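# Four arms lay a jointed cable runway on supports

## Task

Place the jointed cable runway so that it rests on all three of its supports, sitting between each support's lugs, with one of its ends lying on the high support.

## Robot and tools

SETUP. Four i2rt Big YAM arms (arm1 to arm4) share one scene. Each ends in a five-finger right hand. All positions are in a single scene frame, in metres, with the origin on the floor and +z pointing up. Each arm's foot (base_link) faces along its own +x. arm1: x=-1.130 y=-0.208 z=+0.858 quat_wxyz=(+0.999, -0.003, +0.004, +0.048). arm2: x=-0.238 y=-0.669 z=+0.902 quat_wxyz=(+0.746, -0.001, -0.001, +0.666). arm3: x=+0.188 y=-0.667 z=+0.861 quat_wxyz=(+0.652, -0.001, +0.004, +0.758). arm4: x=+1.126 y=-0.136 z=+0.890 quat_wxyz=(+0.050, -0.001, +0.004, -0.999). A hand reaches about 1.07 m from its joint 1 axis.

CAMERAS. arm1_cam_wrist to arm4_cam_wrist are fisheye cameras (672x504) on the little-finger side of each wrist, aimed at the hand point about 30 degrees off the fingers toward the thumb. With joint6 near -1.3 the camera is on top and its picture is upright. cam_high and cam_low are fixed overview cameras (896x504).

MOVE. Arguments: arm1..arm4 (each optional) and cameras (a list of names, ["all"], or []). Each arm's part has "joints", "target" with optional "speed", or both, plus optional "min_time_s" next to "joints". All parts start together and may finish at different times. A move with no action just reports every robot's full state plus all images.
- "joints": a dictionary of absolute joint values by name. Ranges in radians: joint1_rad -2.879 to 2.879 (spin about the foot, positive counter-clockwise seen from above, 0 means the arm extends along the foot's +x); joint2_rad 0 to 3.141 (shoulder, 0 = upper arm pointing back about level, larger swings up then forward); joint3_rad 0 to 3.019 (elbow, 0 = folded); joint4_rad -1.692 to 1.57 (hand pitch, positive lifts the fingers); joint5_rad -1.57 to 1.57 (sideways swing, positive to the arm's right); joint6_rad -2.094 to 2.094 (roll, positive clockwise seen from behind). Joint moves each run at their own pace, so the hand may sweep wide and strike things.
- "min_time_s": 0.1 to 8 s, a floor on how long that arm's joint motions take. A short value makes a move faster; a fast, stretched arm can overshoot by up to about 30 degrees.
- "target": one absolute hand pose [x, y, z, qw, qx, qy, qz] in the scene frame (metres, then a unit quaternion), in the same form as the printed "hand" line. The hand follows a straight line from its current hand_target pose. "speed" is the top linear speed in m/s, 0.002 to 4.3, default 0.25; rotation is capped at twice that in rad/s. Each control step the path pose is clipped to within 100 mm and 20 degrees of the measured hand (wider at higher speed). Paths ignore obstacles and other arms, may lag, drift or exceed the speed. With a target, "joints" may only carry the hand_ keys.
- Hand keys, each -1 to 1 absolute: hand_little, hand_ring, hand_middle, hand_index, hand_thumb_bend (+1 straight, -1 curled/bent); hand_thumb_turn (+1 beside the palm, -1 opposite the fingers); hand_force_limit (closing stops at this fingertip load, about 0 N at -1 to 10 N at +1, 15 N for thumb motors); hand_speed (-0.96 to 1; near zero at -1, full from +0.48). Scenes start at force limit 0 and hand_speed -0.8. Use hand_speed -0.94 or lower for a gentle grip.

HAND GEOMETRY. The hand point sits 0.045 m in front of the palm; its +z runs along straight fingers, +y out of the palm, +x across the palm away from the thumb. Straight fingers reach 0.06 to 0.07 m past the point. A thumb turned in front can wrap objects about 0.035 to 0.065 m thick, or handles down to 0.025 m. A wrist bracket on the little-finger side sticks out and can collide.

WAIT: seconds (0 to 10) plus optional cameras; commands nothing new. ZOOM_IMAGE: camera and region [x0, y0, x1, y1] in pixels of that camera's latest image, at most 504 by 504. SHOW_INSTRUCTIONS: shows the reference pages. FINISHED_SCENE: ends the scene irrevocably (scene 1); the runway must stay placed without help.

RESULTS. "pictures" lists image order; "move" names arms given a motion; "as last shown" marks uncommanded arms. "hand" is the measured hand pose (may be off at long reach); hand_target is the pose at the held joint targets. A hand counts as done within 1 cm and 2 degrees. off_target: resting away from target, possibly still pushing. time_out: a joint did not finish; on_its_own shows the target it keeps. "joint command not followed" / "pose unreachable" / not_followed: a built-in collision check withheld the motion (hand targets are dropped). hand_stopped_by gives six words for little, ring, middle, index, thumb_bend, thumb_turn: moving, target, force, stalled or fault. *_load_n are fingertip loads in N, positive when pushed open; a lost grip shows as loads falling near 0. Joint velocities in rad/s; "within noise" means the arm is still. Joint torques are noisy and offset. MOTOR HOT warns of heat; at 100 °C an arm drops for 30 to 60 s and keys marked limit_stop_at_motor_heat must be resent. If a call is refused or a stop occurs, later move/wait/finished_scene calls in the same reply are skipped.

GRIP NOTES. A finger motor only starts when its target changes by 0.002 or more, then locks at target or force limit. To squeeze harder, raise hand_force_limit and send a more closed target; to release, send a more open one.

AVOID. Pressing two robots together (including closing fingers on another hand) fails the scene; hard hits may too. Arms keep pushing after contact. Do not drop the runway, push it off the work area or onto the floor, slam fixed things, let parts fall, or release them while moving. Avoid heavy strain on fingers and long stretched holds that heat motors.

Each tool is called after "Emit:" by a JSON object that holds its "name" and its "arguments", one argument or row to a line.

Reference images:

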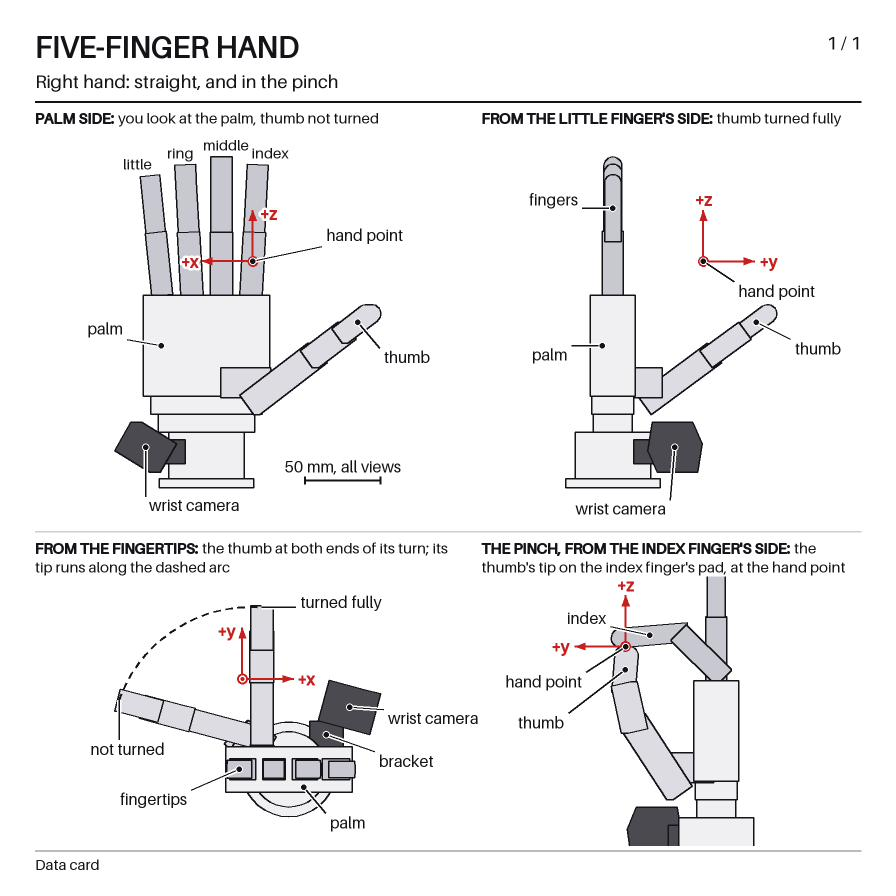

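## Session

Emit:
{"name": "move", "arguments": {
  "cameras": ["all"]
}}

Scene clock: 0.00 s.
Joint torques (N m): no reading
Heat: arm1: hottest joint5_rad 31 °C; arm2: hottest joint6_rad 29 °C; arm3: hottest joint6_rad 30 °C; arm4: hottest joint3_rad 30 °C.
Joint velocities: within noise
arm1.joint_positions: joint1_rad=-0.191 joint2_rad=+0.538 joint3_rad=+1.376 joint4_rad=-1.344 joint5_rad=+0.100 joint6_rad=-0.982 hand_little=+1.000 hand_ring=+1.000 hand_middle=+1.000 hand_index=+1.000 hand_thumb_turn=+1.000 hand_thumb_bend=+1.000 hand_force_limit=+0.000 hand_speed=-0.800
arm1.joint_status: not commanded
arm1.hand_stopped_by: target,target,target,target,target,target
arm1.little_load_n: 0.0
arm1.ring_load_n: 0.0
arm1.middle_load_n: 0.0
arm1.index_load_n: 0.0
arm1.thumb_bend_load_n: 0.0
arm1.thumb_turn_load_n: 0.0
arm1.hand: x=-0.9436 y=-0.2758 z=+1.3438 quat_wxyz=(-0.079, +0.804, -0.312, +0.500) (m; scene frame)
arm1.hand_target: x=-0.9444 y=-0.2757 z=+1.3531 quat_wxyz=(-0.081, +0.799, -0.310, +0.509) (m; scene frame)
arm1.hand_status: not commanded
arm2.joint_positions: joint1_rad=+0.200 joint2_rad=+0.636 joint3_rad=+1.460 joint4_rad=-1.418 joint5_rad=-0.299 joint6_rad=-1.388 hand_little=+1.000 hand_ring=+1.000 hand_middle=+1.000 hand_index=+1.000 hand_thumb_turn=+1.000 hand_thumb_bend=+1.000 hand_force_limit=+0.000 hand_speed=-0.800
arm2.joint_status: not commanded
arm2.hand_stopped_by: target,target,target,target,target,target
arm2.little_load_n: 0.0
arm2.ring_load_n: 0.0
arm2.middle_load_n: 0.0
arm2.index_load_n: 0.0
arm2.thumb_bend_load_n: 0.0
arm2.thumb_turn_load_n: 0.0
arm2.hand: x=-0.2642 y=-0.4484 z=+1.4039 quat_wxyz=(-0.448, +0.599, +0.639, +0.177) (m; scene frame)
arm2.hand_target: x=-0.2642 y=-0.4488 z=+1.4149 quat_wxyz=(-0.457, +0.594, +0.636, +0.185) (m; scene frame)
arm2.hand_status: not commanded
arm3.joint_positions: joint1_rad=-0.164 joint2_rad=+0.632 joint3_rad=+1.458 joint4_rad=-1.316 joint5_rad=+0.116 joint6_rad=-1.375 hand_little=+1.000 hand_ring=+1.000 hand_middle=+1.000 hand_index=+1.000 hand_thumb_turn=+1.000 hand_thumb_bend=+1.000 hand_force_limit=+0.000 hand_speed=-0.800
arm3.joint_status: not commanded
arm3.hand_stopped_by: target,target,target,target,target,target
arm3.little_load_n: 0.0
arm3.ring_load_n: -0.5
arm3.middle_load_n: 0.0
arm3.index_load_n: 0.0
arm3.thumb_bend_load_n: 0.0
arm3.thumb_turn_load_n: 0.0
arm3.hand: x=+0.2684 y=-0.4388 z=+1.3892 quat_wxyz=(-0.361, +0.686, +0.516, +0.364) (m; scene frame)
arm3.hand_target: x=+0.2684 y=-0.4404 z=+1.3959 quat_wxyz=(-0.366, +0.683, +0.513, +0.369) (m; scene frame)
arm3.hand_status: not commanded
arm4.joint_positions: joint1_rad=-0.255 joint2_rad=+0.635 joint3_rad=+1.396 joint4_rad=-1.342 joint5_rad=-0.109 joint6_rad=-1.081 hand_little=+1.000 hand_ring=+1.000 hand_middle=+1.000 hand_index=+1.000 hand_thumb_turn=+1.000 hand_thumb_bend=+1.000 hand_force_limit=+0.000 hand_speed=-0.800
arm4.joint_status: not commanded
arm4.hand_stopped_by: target,target,target,target,target,target
arm4.little_load_n: 0.0
arm4.ring_load_n: 0.0
arm4.middle_load_n: 0.0
arm4.index_load_n: 0.0
arm4.thumb_bend_load_n: 0.0
arm4.thumb_turn_load_n: 0.0
arm4.hand: x=+0.9025 y=-0.0868 z=+1.3687 quat_wxyz=(+0.461, -0.251, -0.842, +0.123) (m; scene frame)
arm4.hand_target: x=+0.9026 y=-0.0869 z=+1.3806 quat_wxyz=(+0.474, -0.249, -0.835, +0.125) (m; scene frame)
arm4.hand_status: not commanded
pictures: arm1_cam_wrist, arm2_cam_wrist, arm3_cam_wrist, arm4_cam_wrist, cam_high, cam_low

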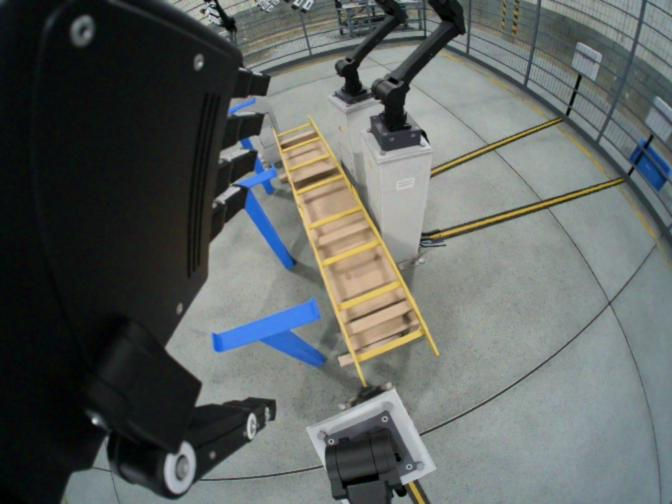

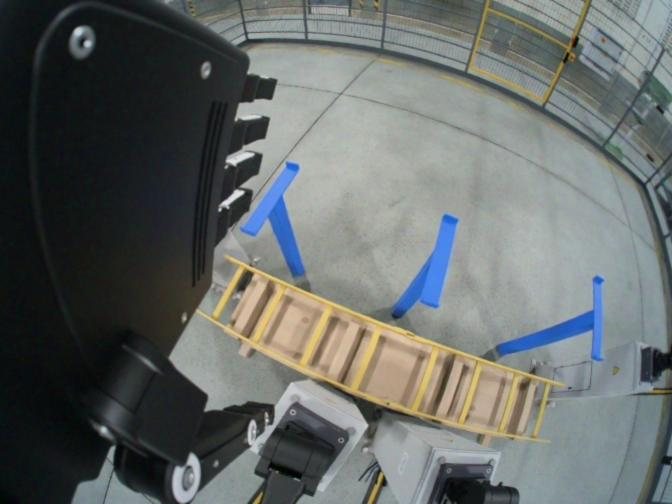

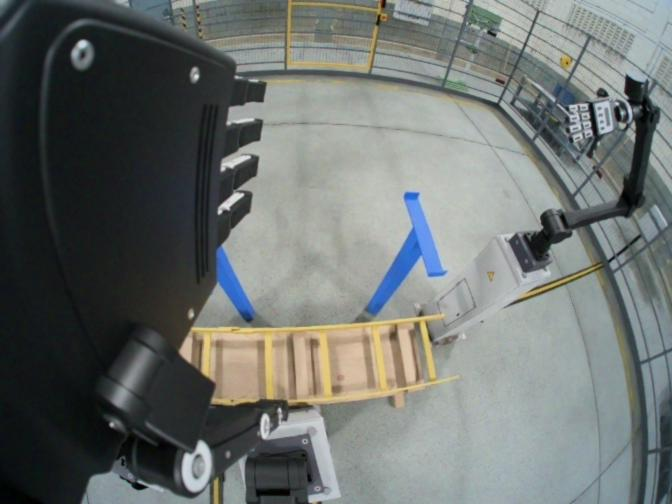

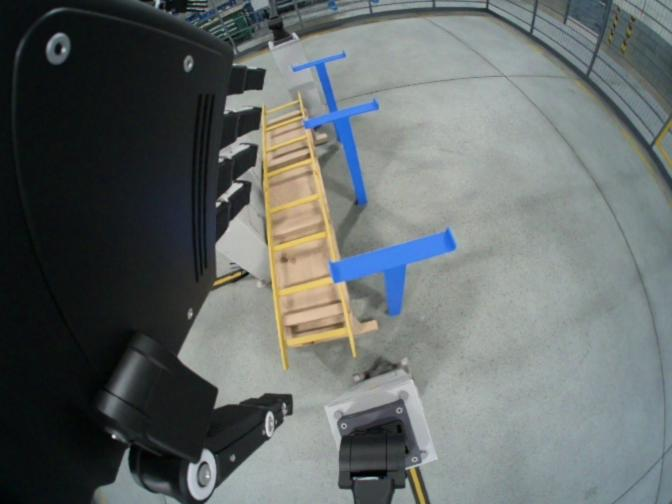

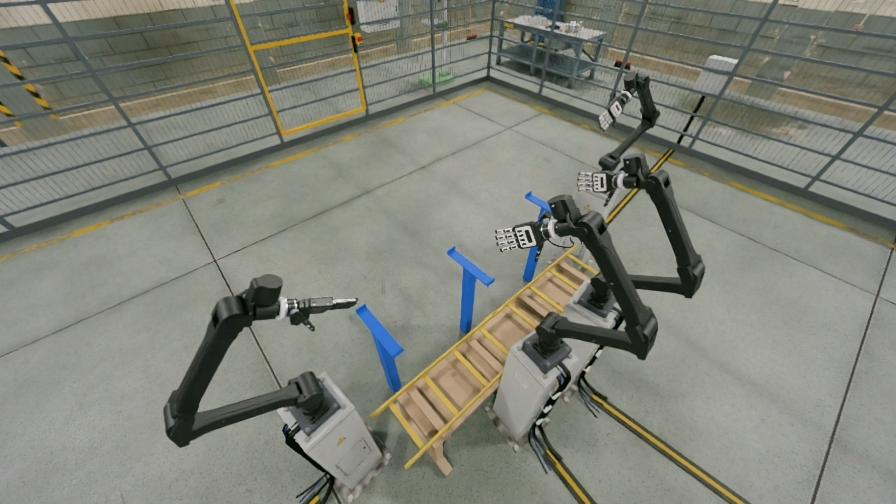

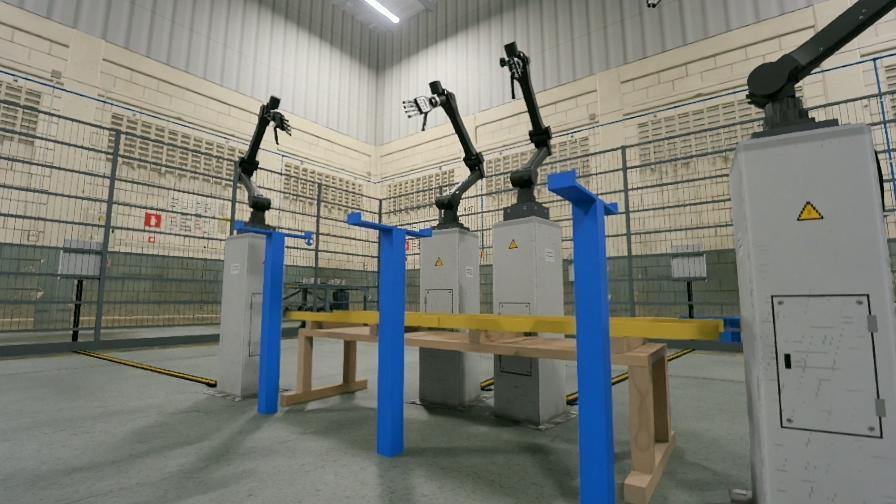

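Emit:
{"name": "zoom_image", "arguments": {
  "camera": "cam_high",
  "region": [340, 180, 640, 490]
}}

Emit:
{"name": "zoom_image", "arguments": {
  "camera": "cam_low",
  "region": [220, 160, 500, 480]
}}

Emit:
{"name": "zoom_image", "arguments": {
  "camera": "cam_low",
  "region": [460, 160, 760, 504]
}}

Emit:
{"name": "zoom_image", "arguments": {
  "camera": "arm1_cam_wrist",
  "region": [190, 80, 490, 400]
}}

Emit:
{"name": "zoom_image", "arguments": {
  "camera": "arm2_cam_wrist",
  "region": [180, 140, 620, 480]
}}

Emit:
{"name": "zoom_image", "arguments": {
  "camera": "arm3_cam_wrist",
  "region": [180, 160, 520, 480]
}}

Emit:
{"name": "zoom_image", "arguments": {
  "camera": "arm4_cam_wrist",
  "region": [200, 40, 480, 400]
}}

Scaled by 1.626.

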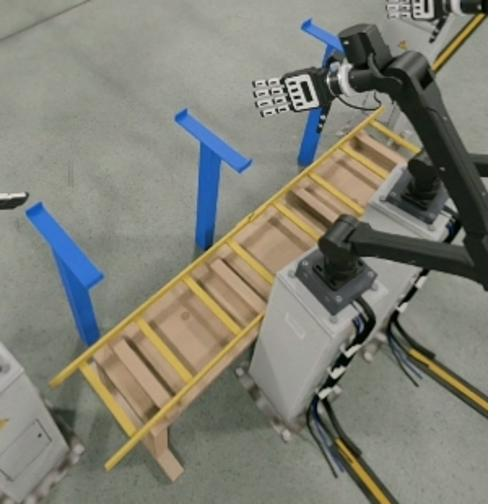

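Scaled by 1.575.

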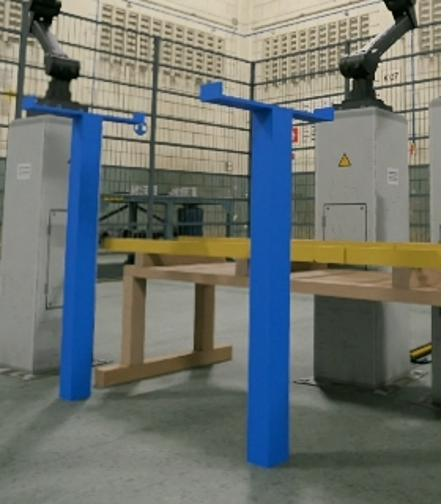

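Scaled by 1.465.

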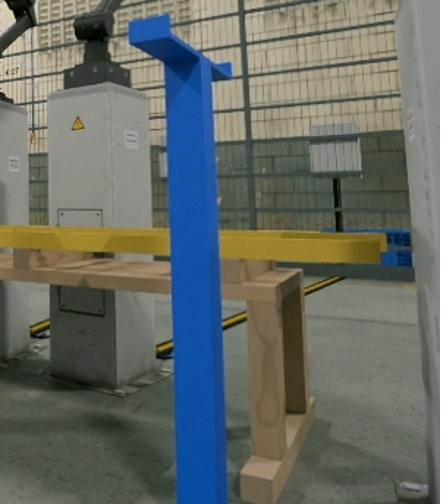

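Scaled by 1.575 from the camera's image (finer frame: 960x720).

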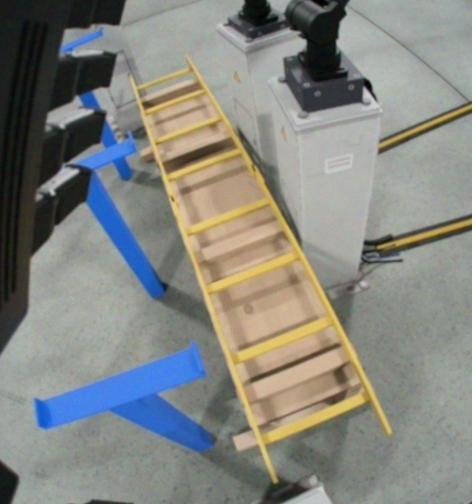

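Scaled by 1.145 from the camera's image (finer frame: 960x720).

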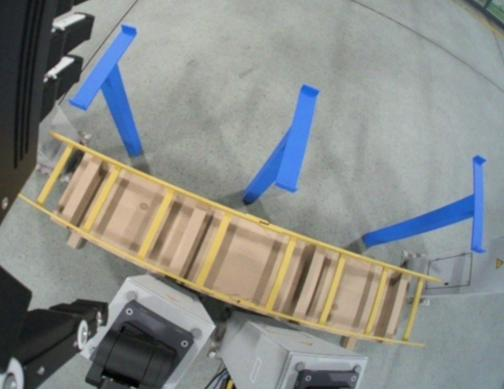

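Scaled by 1.482 from the camera's image (finer frame: 960x720).

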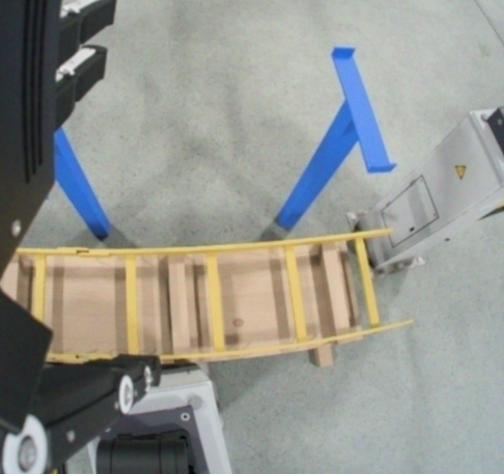

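Scaled by 1.400 from the camera's image (finer frame: 960x720).

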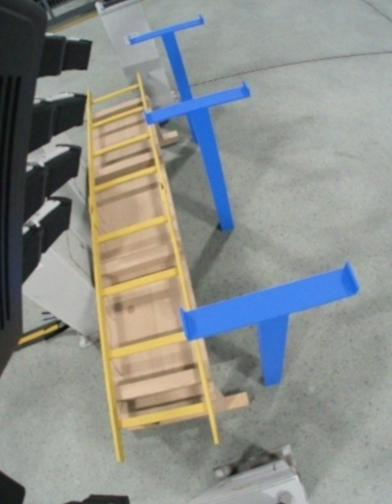

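Emit:
{"name": "move", "arguments": {
  "arm1": {"target": [-0.80, -0.34, 0.95, 0, 0.7071, -0.7071, 0], "speed": 0.3},
  "arm2": {"target": [-0.36, -0.36, 0.95, 0, 0.7071, 0.7071, 0], "speed": 0.3},
  "arm3": {"target": [0.30, -0.36, 0.95, 0, 0.7071, 0.7071, 0], "speed": 0.3},
  "arm4": {"target": [0.72, -0.34, 0.95, 0, 0.7071, 0.7071, 0], "speed": 0.3},
  "cameras": ["all"]
}}

Scene clock: 286.37 s.
Joint torques (N m): arm1=[-0.32 -14.62 10.43 0.09 -0.15 0.09] | arm2=[0.03 -9.64 7.23 0.53 0.05 0.03] | arm3=[-0.67 -8.12 7.72 0.18 0.16 -0.16] | arm4=[0.15 -13.04 11.17 0.47 -0.06 -0.04]
Heat: arm1: hottest joint3_rad 33 °C; arm2: hottest joint3_rad 34 °C; arm3: hottest joint3_rad 34 °C; arm4: hottest joint3_rad 38 °C.
move: arm1 off_target; arm2 off_target; arm3 done; arm4 off_target
Joint velocities: within noise
arm1.joint_positions: joint1_rad=-0.489 joint2_rad=+1.526 joint3_rad=+1.074 joint4_rad=-1.171 joint5_rad=-0.007 joint6_rad=-0.409 hand_little=+1.000 hand_ring=+1.000 hand_middle=+1.000 hand_index=+1.000 hand_thumb_turn=+1.000 hand_thumb_bend=+1.000 hand_force_limit=+0.000 hand_speed=-0.800
arm1.joint_status: not commanded
arm1.hand_stopped_by: target,target,target,target,target,target
arm1.little_load_n: 0.0
arm1.ring_load_n: 0.0
arm1.middle_load_n: 0.0
arm1.index_load_n: 0.0
arm1.thumb_bend_load_n: 0.0
arm1.thumb_turn_load_n: 0.0
arm1.hand: x=-0.8184 y=-0.3314 z=+0.9372 quat_wxyz=(+0.011, +0.712, -0.701, -0.026)
arm1.hand_target: x=-0.8007 y=-0.3398 z=+0.9503 quat_wxyz=(+0.000, +0.707, -0.707, +0.000)
arm1.hand_status: off_target (0.024 m and 3.3 deg from the pose sent, 0.424 m and 75.8 deg at the start)
arm2.joint_positions: joint1_rad=+0.596 joint2_rad=+1.498 joint3_rad=+0.917 joint4_rad=-1.040 joint5_rad=-0.001 joint6_rad=-1.088 hand_little=+1.000 hand_ring=+1.000 hand_middle=+1.000 hand_index=+1.000 hand_thumb_turn=+1.000 hand_thumb_bend=+1.000 hand_force_limit=+0.000 hand_speed=-0.800
arm2.joint_status: not commanded
arm2.hand_stopped_by: target,target,target,target,target,target
arm2.little_load_n: 0.0
arm2.ring_load_n: 0.0
arm2.middle_load_n: 0.0
arm2.index_load_n: 0.0
arm2.thumb_bend_load_n: 0.0
arm2.thumb_turn_load_n: 0.0
arm2.hand: x=-0.3484 y=-0.3740 z=+0.9404 quat_wxyz=(+0.025, +0.707, +0.707, -0.007)
arm2.hand_target: x=-0.3599 y=-0.3604 z=+0.9504 quat_wxyz=(+0.000, +0.707, +0.707, +0.000)
arm2.hand_status: off_target (0.021 m and 2.9 deg from the pose sent, 0.472 m and 57.7 deg at the start)
arm3.joint_positions: joint1_rad=-0.293 joint2_rad=+1.310 joint3_rad=+0.905 joint4_rad=-1.159 joint5_rad=-0.001 joint6_rad=-1.710 hand_little=+1.000 hand_ring=+1.000 hand_middle=+1.000 hand_index=+1.000 hand_thumb_turn=+1.000 hand_thumb_bend=+1.000 hand_force_limit=+0.000 hand_speed=-0.800
arm3.joint_status: not commanded
arm3.hand_stopped_by: target,target,target,target,target,target
arm3.little_load_n: 0.0
arm3.ring_load_n: 0.0
arm3.middle_load_n: 0.0
arm3.index_load_n: 0.0
arm3.thumb_bend_load_n: 0.0
arm3.thumb_turn_load_n: 0.0
arm3.hand: x=+0.2973 y=-0.3586 z=+0.9531 quat_wxyz=(-0.001, +0.708, +0.706, -0.002)
arm3.hand_target: x=+0.2999 y=-0.3600 z=+0.9500 quat_wxyz=(+0.000, +0.707, +0.707, +0.000)
arm3.hand_status: done (0.004 m and 0.3 deg from the pose sent, 0.447 m and 63.5 deg at the start)
arm4.joint_positions: joint1_rad=+0.249 joint2_rad=+1.741 joint3_rad=+1.247 joint4_rad=-1.134 joint5_rad=-0.007 joint6_rad=+0.341 hand_little=+1.000 hand_ring=+1.000 hand_middle=+1.000 hand_index=+1.000 hand_thumb_turn=+1.000 hand_thumb_bend=+1.000 hand_force_limit=+0.000 hand_speed=-0.800
arm4.joint_status: not commanded
arm4.hand_stopped_by: target,target,target,target,target,target
arm4.little_load_n: 0.0
arm4.ring_load_n: 0.0
arm4.middle_load_n: 0.0
arm4.index_load_n: 0.0
arm4.thumb_bend_load_n: 0.0
arm4.thumb_turn_load_n: 0.0
arm4.hand: x=+0.7415 y=-0.3301 z=+0.9360 quat_wxyz=(-0.011, -0.704, -0.710, -0.026)
arm4.hand_target: x=+0.7207 y=-0.3396 z=+0.9506 quat_wxyz=(+0.000, -0.707, -0.707, +0.000)
arm4.hand_status: off_target (0.028 m and 3.3 deg from the pose sent, 0.522 m and 78.7 deg at the start)
pictures: arm1_cam_wrist, arm2_cam_wrist, arm3_cam_wrist, arm4_cam_wrist, cam_high, cam_low

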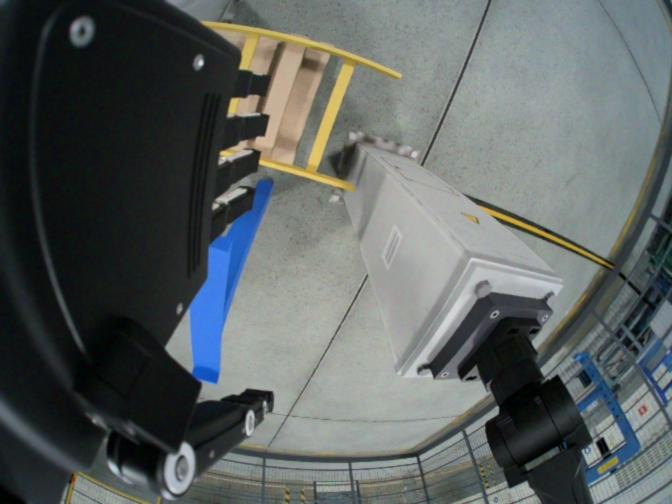

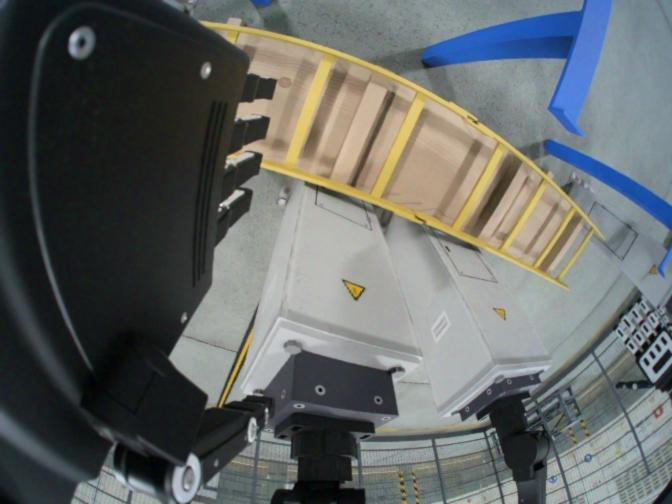

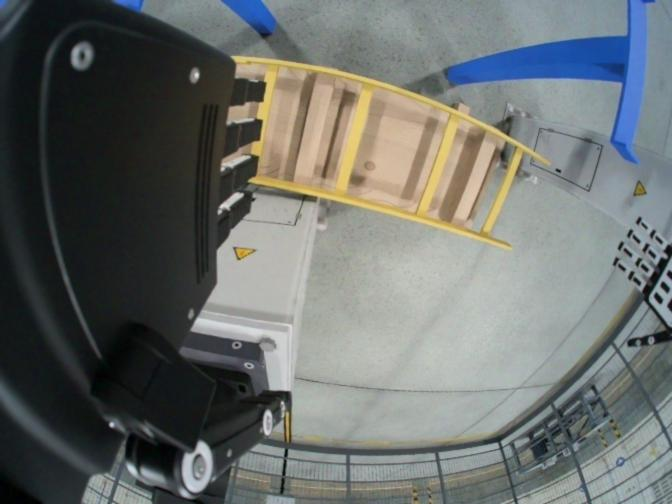

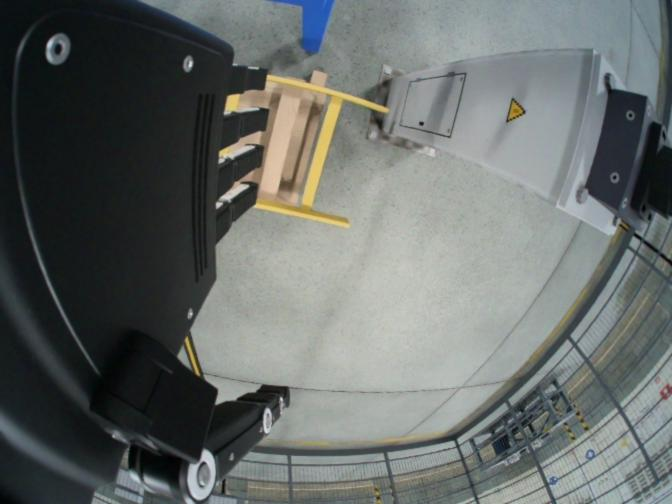

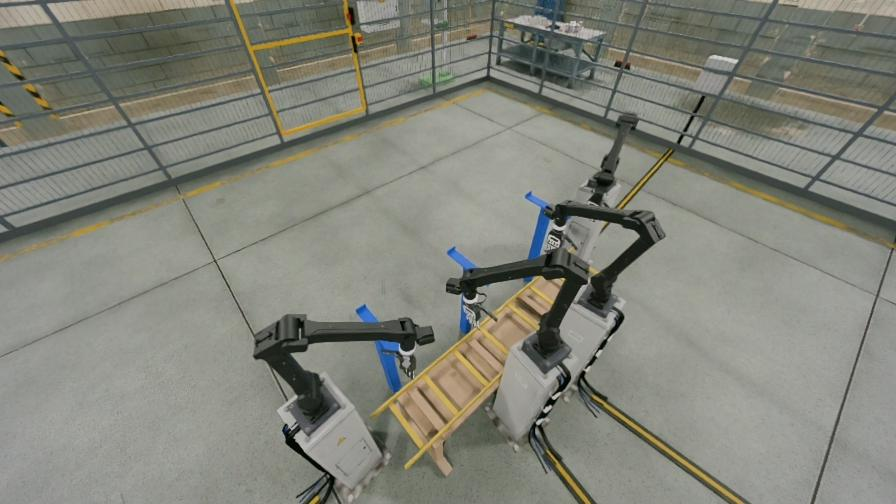

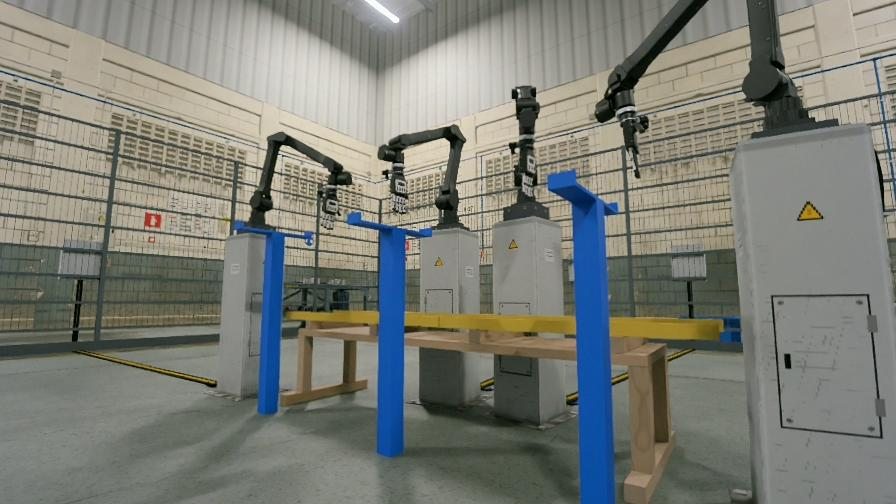

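Emit:
{"name": "zoom_image", "arguments": {
  "camera": "arm2_cam_wrist",
  "region": [200, 10, 600, 310]
}}

Emit:
{"name": "zoom_image", "arguments": {
  "camera": "arm3_cam_wrist",
  "region": [200, 40, 600, 280]
}}

Emit:
{"name": "zoom_image", "arguments": {
  "camera": "arm1_cam_wrist",
  "region": [180, 10, 430, 400]
}}

Emit:
{"name": "zoom_image", "arguments": {
  "camera": "arm4_cam_wrist",
  "region": [200, 0, 500, 260]
}}

Emit:
{"name": "zoom_image", "arguments": {
  "camera": "cam_low",
  "region": [540, 300, 760, 400]
}}

Scaled by 1.260 from the camera's image (finer frame: 960x720).

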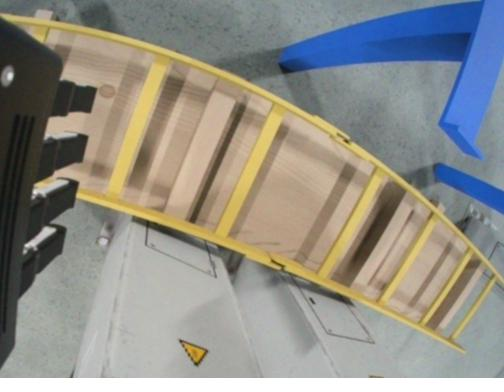

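Scaled by 1.260 from the camera's image (finer frame: 960x720).

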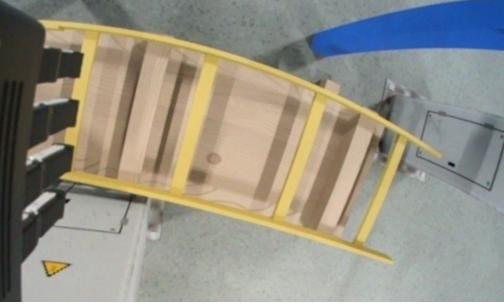

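Scaled by 1.292 from the camera's image (finer frame: 960x720).

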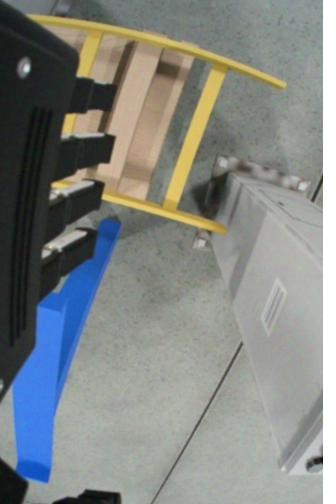

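Scaled by 1.680 from the camera's image (finer frame: 960x720).

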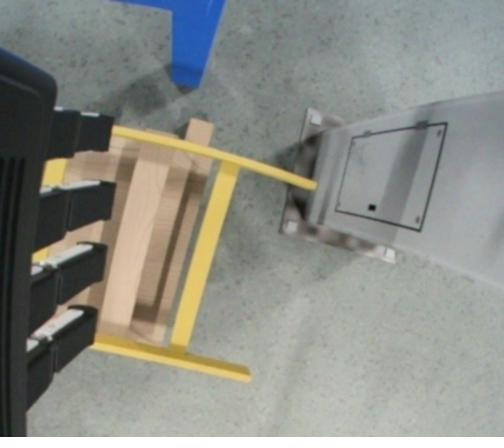

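Scaled by 2.291.

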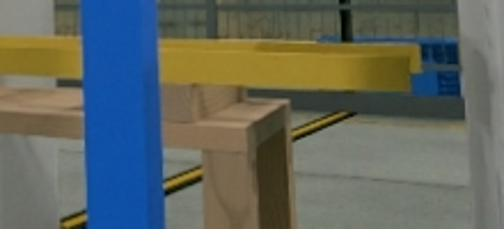

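Emit:
{"name": "zoom_image", "arguments": {
  "camera": "arm2_cam_wrist",
  "region": [440, 90, 620, 310]
}}

Emit:
{"name": "zoom_image", "arguments": {
  "camera": "arm2_cam_wrist",
  "region": [360, 60, 520, 260]
}}

Scaled by 2.291 from the camera's image (finer frame: 960x720).

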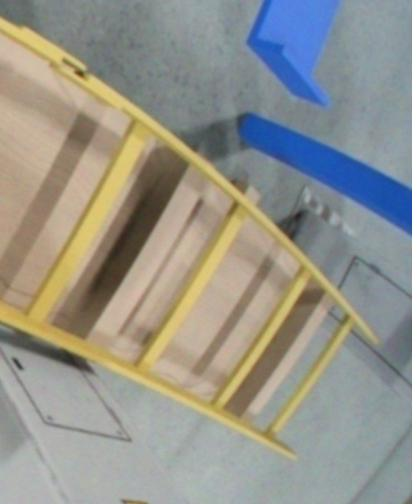

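Scaled by 2.520 from the camera's image (finer frame: 960x720).

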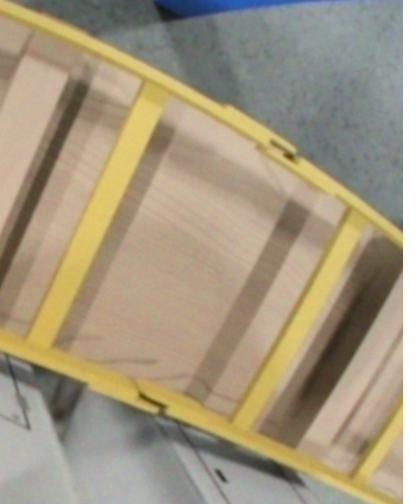

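Emit:
{"name": "move", "arguments": {
  "arm1": {"target": [-0.53, -0.35, 0.75, 0, 0.7071, -0.7071, 0], "speed": 0.2},
  "arm2": {"target": [-0.29, -0.35, 0.75, 0, 0.7071, 0.7071, 0], "speed": 0.2},
  "arm3": {"target": [0.04, -0.35, 0.75, 0, 0.7071, 0.7071, 0], "speed": 0.2},
  "arm4": {"target": [0.47, -0.35, 0.75, 0, 0.7071, 0.7071, 0], "speed": 0.2},
  "cameras": ["all"]
}}

Scene clock: 492.70 s.
Joint torques (N m): arm1=[-0.44 -25.23 10.36 -0.72 -0.1 0.05] | arm2=[-1.49 -10.4 2.04 0.59 0.08 -0.14] | arm3=[-0.21 -11.22 7.58 0.14 0.18 0.1] | arm4=[-0.73 -21.07 11.63 -0.18 -0.03 -0.3]
Heat: arm1: hottest joint3_rad 37 °C; arm2: hottest joint3_rad 34 °C; arm3: hottest joint3_rad 32 °C; arm4: hottest joint3_rad 46 °C.
move: arm1 off_target; arm2 done; arm3 off_target; arm4 off_target
Joint velocities: within noise
arm1.joint_positions: joint1_rad=-0.356 joint2_rad=+2.370 joint3_rad=+1.857 joint4_rad=-1.071 joint5_rad=-0.008 joint6_rad=-0.265 hand_little=+1.000 hand_ring=+1.000 hand_middle=+1.000 hand_index=+1.000 hand_thumb_turn=+1.000 hand_thumb_bend=+1.000 hand_force_limit=+0.000 hand_speed=-0.800
arm1.joint_status: not commanded
arm1.hand_stopped_by: target,target,target,target,target,target
arm1.little_load_n: 0.0
arm1.ring_load_n: 0.0
arm1.middle_load_n: 0.0
arm1.index_load_n: 0.0
arm1.thumb_bend_load_n: -0.5
arm1.thumb_turn_load_n: 0.0
arm1.hand: x=-0.5436 y=-0.3500 z=+0.7460 quat_wxyz=(+0.004, +0.709, -0.705, -0.008)
arm1.hand_target: x=-0.5305 y=-0.3500 z=+0.7502 quat_wxyz=(+0.000, +0.707, -0.707, +0.000)
arm1.hand_status: off_target (0.014 m and 1.0 deg from the pose sent, 0.344 m and 3.3 deg at the start)
arm2.joint_positions: joint1_rad=+0.433 joint2_rad=+1.907 joint3_rad=+0.761 joint4_rad=-0.432 joint5_rad=-0.001 joint6_rad=-1.252 hand_little=+1.000 hand_ring=+1.000 hand_middle=+1.000 hand_index=+1.000 hand_thumb_turn=+1.000 hand_thumb_bend=+1.000 hand_force_limit=+0.000 hand_speed=-0.800
arm2.joint_status: not commanded
arm2.hand_stopped_by: target,target,target,target,target,target
arm2.little_load_n: 0.0
arm2.ring_load_n: 0.0
arm2.middle_load_n: 0.0
arm2.index_load_n: 0.0
arm2.thumb_bend_load_n: 0.0
arm2.thumb_turn_load_n: 0.0
arm2.hand: x=-0.2920 y=-0.3522 z=+0.7515 quat_wxyz=(+0.004, +0.707, +0.707, -0.001)
arm2.hand_target: x=-0.2900 y=-0.3501 z=+0.7500 quat_wxyz=(+0.000, +0.707, +0.707, +0.000)
arm2.hand_status: done (0.003 m and 0.5 deg from the pose sent, 0.201 m and 2.9 deg at the start)
arm3.joint_positions: joint1_rad=+0.385 joint2_rad=+1.834 joint3_rad=+0.845 joint4_rad=-0.598 joint5_rad=+0.003 joint6_rad=-1.040 hand_little=+1.000 hand_ring=+1.000 hand_middle=+1.000 hand_index=+1.000 hand_thumb_turn=+1.000 hand_thumb_bend=+1.000 hand_force_limit=+0.000 hand_speed=-0.800
arm3.joint_status: not commanded
arm3.hand_stopped_by: target,target,target,target,target,target
arm3.little_load_n: 0.0
arm3.ring_load_n: 0.0
arm3.middle_load_n: 0.0
arm3.index_load_n: 0.0
arm3.thumb_bend_load_n: 0.0
arm3.thumb_turn_load_n: 0.0
arm3.hand: x=+0.0495 y=-0.3615 z=+0.7511 quat_wxyz=(+0.010, +0.706, +0.708, -0.004)
arm3.hand_target: x=+0.0401 y=-0.3501 z=+0.7503 quat_wxyz=(+0.000, +0.707, +0.707, +0.000)
arm3.hand_status: off_target (0.015 m and 1.3 deg from the pose sent, 0.328 m and 0.3 deg at the start)
arm4.joint_positions: joint1_rad=+0.158 joint2_rad=+2.599 joint3_rad=+2.188 joint4_rad=-1.192 joint5_rad=-0.007 joint6_rad=+0.262 hand_little=+1.000 hand_ring=+1.000 hand_middle=+1.000 hand_index=+1.000 hand_thumb_turn=+1.000 hand_thumb_bend=+1.000 hand_force_limit=+0.000 hand_speed=-0.800
arm4.joint_status: not commanded
arm4.hand_stopped_by: target,target,target,target,target,target
arm4.little_load_n: 0.0
arm4.ring_load_n: 0.0
arm4.middle_load_n: 0.0
arm4.index_load_n: 0.0
arm4.thumb_bend_load_n: 0.0
arm4.thumb_turn_load_n: 0.0
arm4.hand: x=+0.4871 y=-0.3521 z=+0.7391 quat_wxyz=(-0.007, -0.708, -0.706, -0.014)
arm4.hand_target: x=+0.4707 y=-0.3499 z=+0.7503 quat_wxyz=(+0.000, -0.707, -0.707, +0.000)
arm4.hand_status: off_target (0.020 m and 1.8 deg from the pose sent, 0.330 m and 3.3 deg at the start)
pictures: arm1_cam_wrist, arm2_cam_wrist, arm3_cam_wrist, arm4_cam_wrist, cam_high, cam_low

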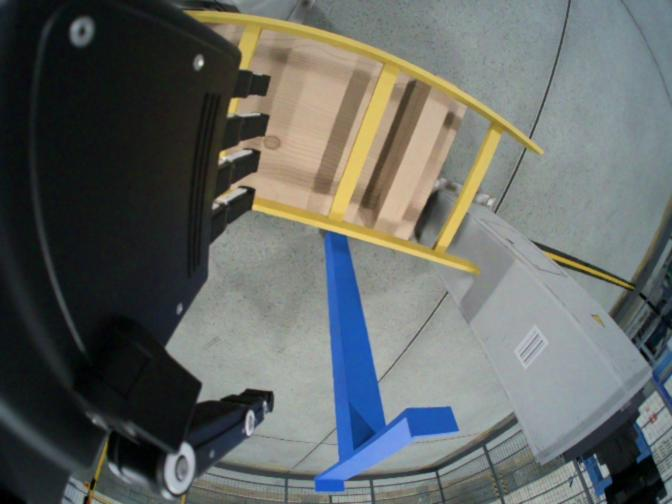

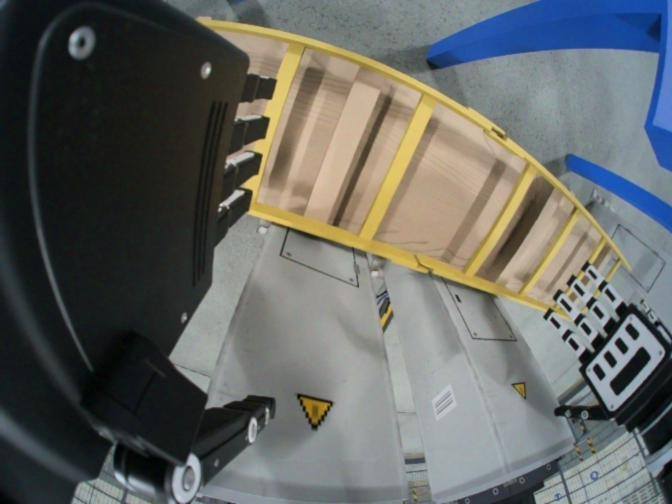

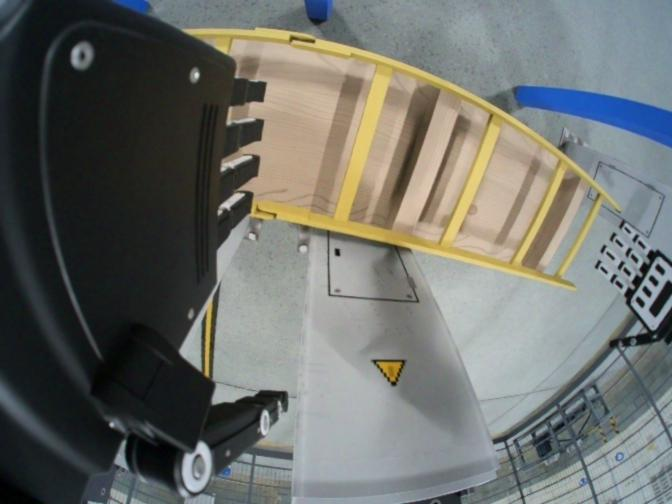

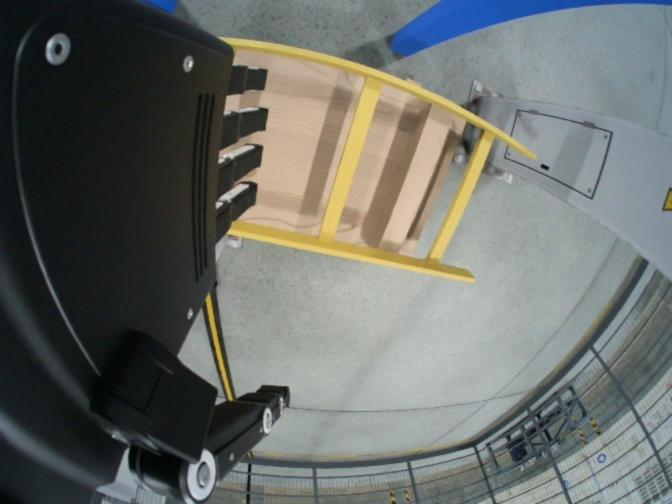

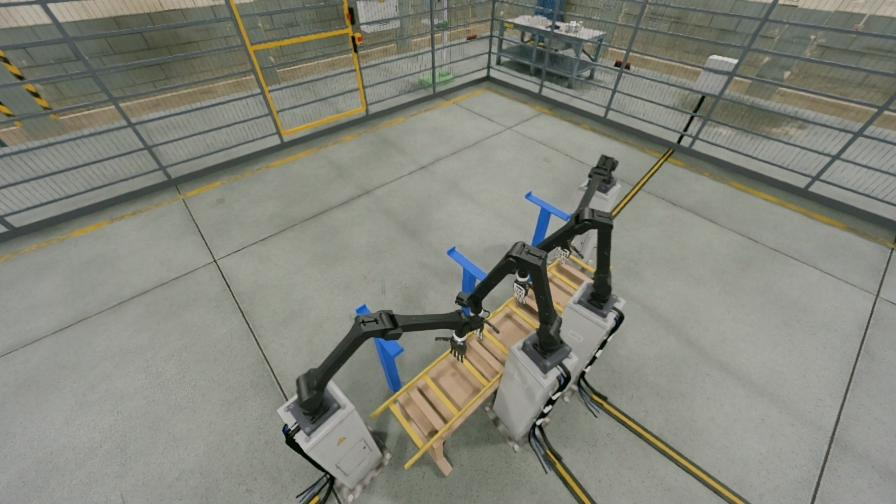

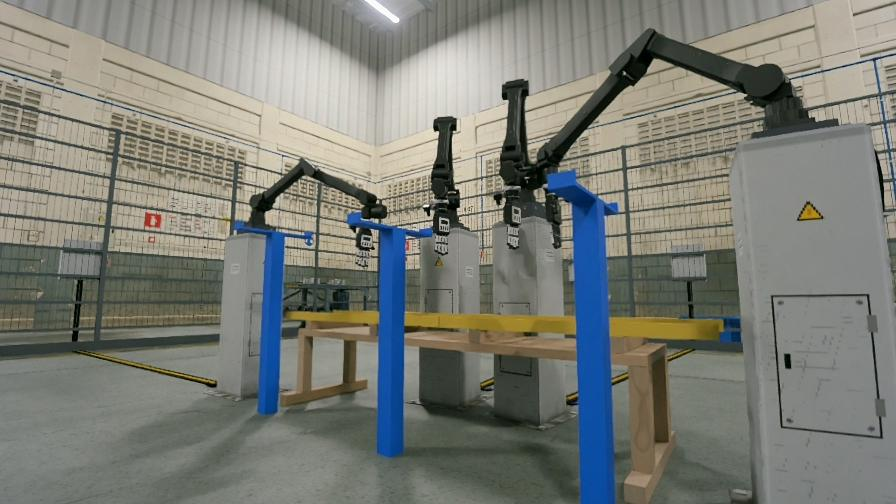

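Emit:
{"name": "zoom_image", "arguments": {
  "camera": "arm1_cam_wrist",
  "region": [200, 0, 560, 290]
}}

Emit:
{"name": "zoom_image", "arguments": {
  "camera": "arm2_cam_wrist",
  "region": [220, 20, 520, 290]
}}

Emit:
{"name": "zoom_image", "arguments": {
  "camera": "arm3_cam_wrist",
  "region": [200, 10, 500, 280]
}}

Emit:
{"name": "zoom_image", "arguments": {
  "camera": "arm4_cam_wrist",
  "region": [200, 10, 500, 290]
}}

Scaled by 1.400 from the camera's image (finer frame: 960x720).

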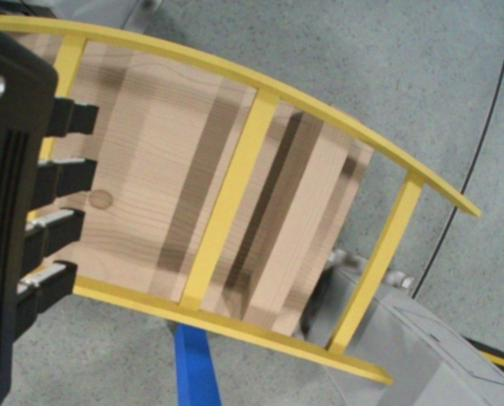

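Scaled by 1.680 from the camera's image (finer frame: 960x720).

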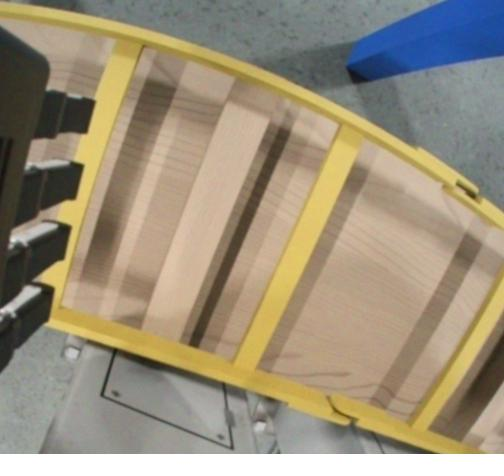

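Scaled by 1.680 from the camera's image (finer frame: 960x720).

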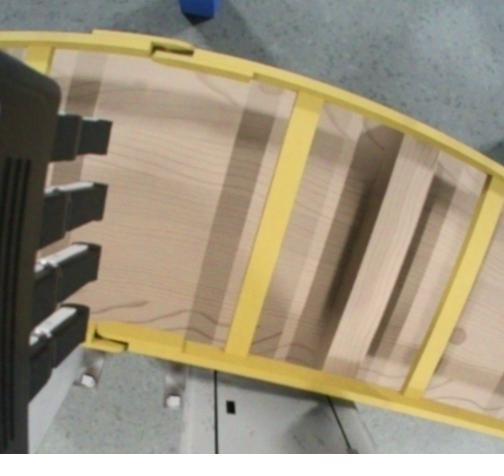

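Scaled by 1.680 from the camera's image (finer frame: 960x720).

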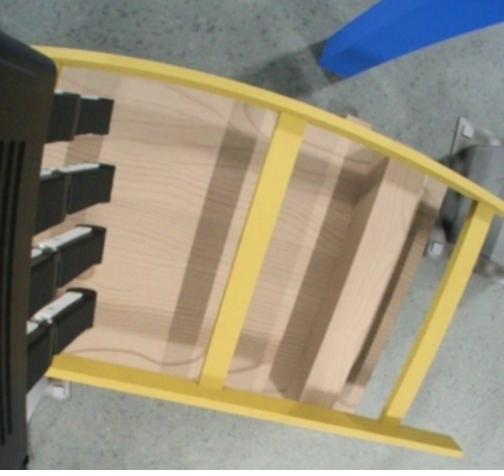

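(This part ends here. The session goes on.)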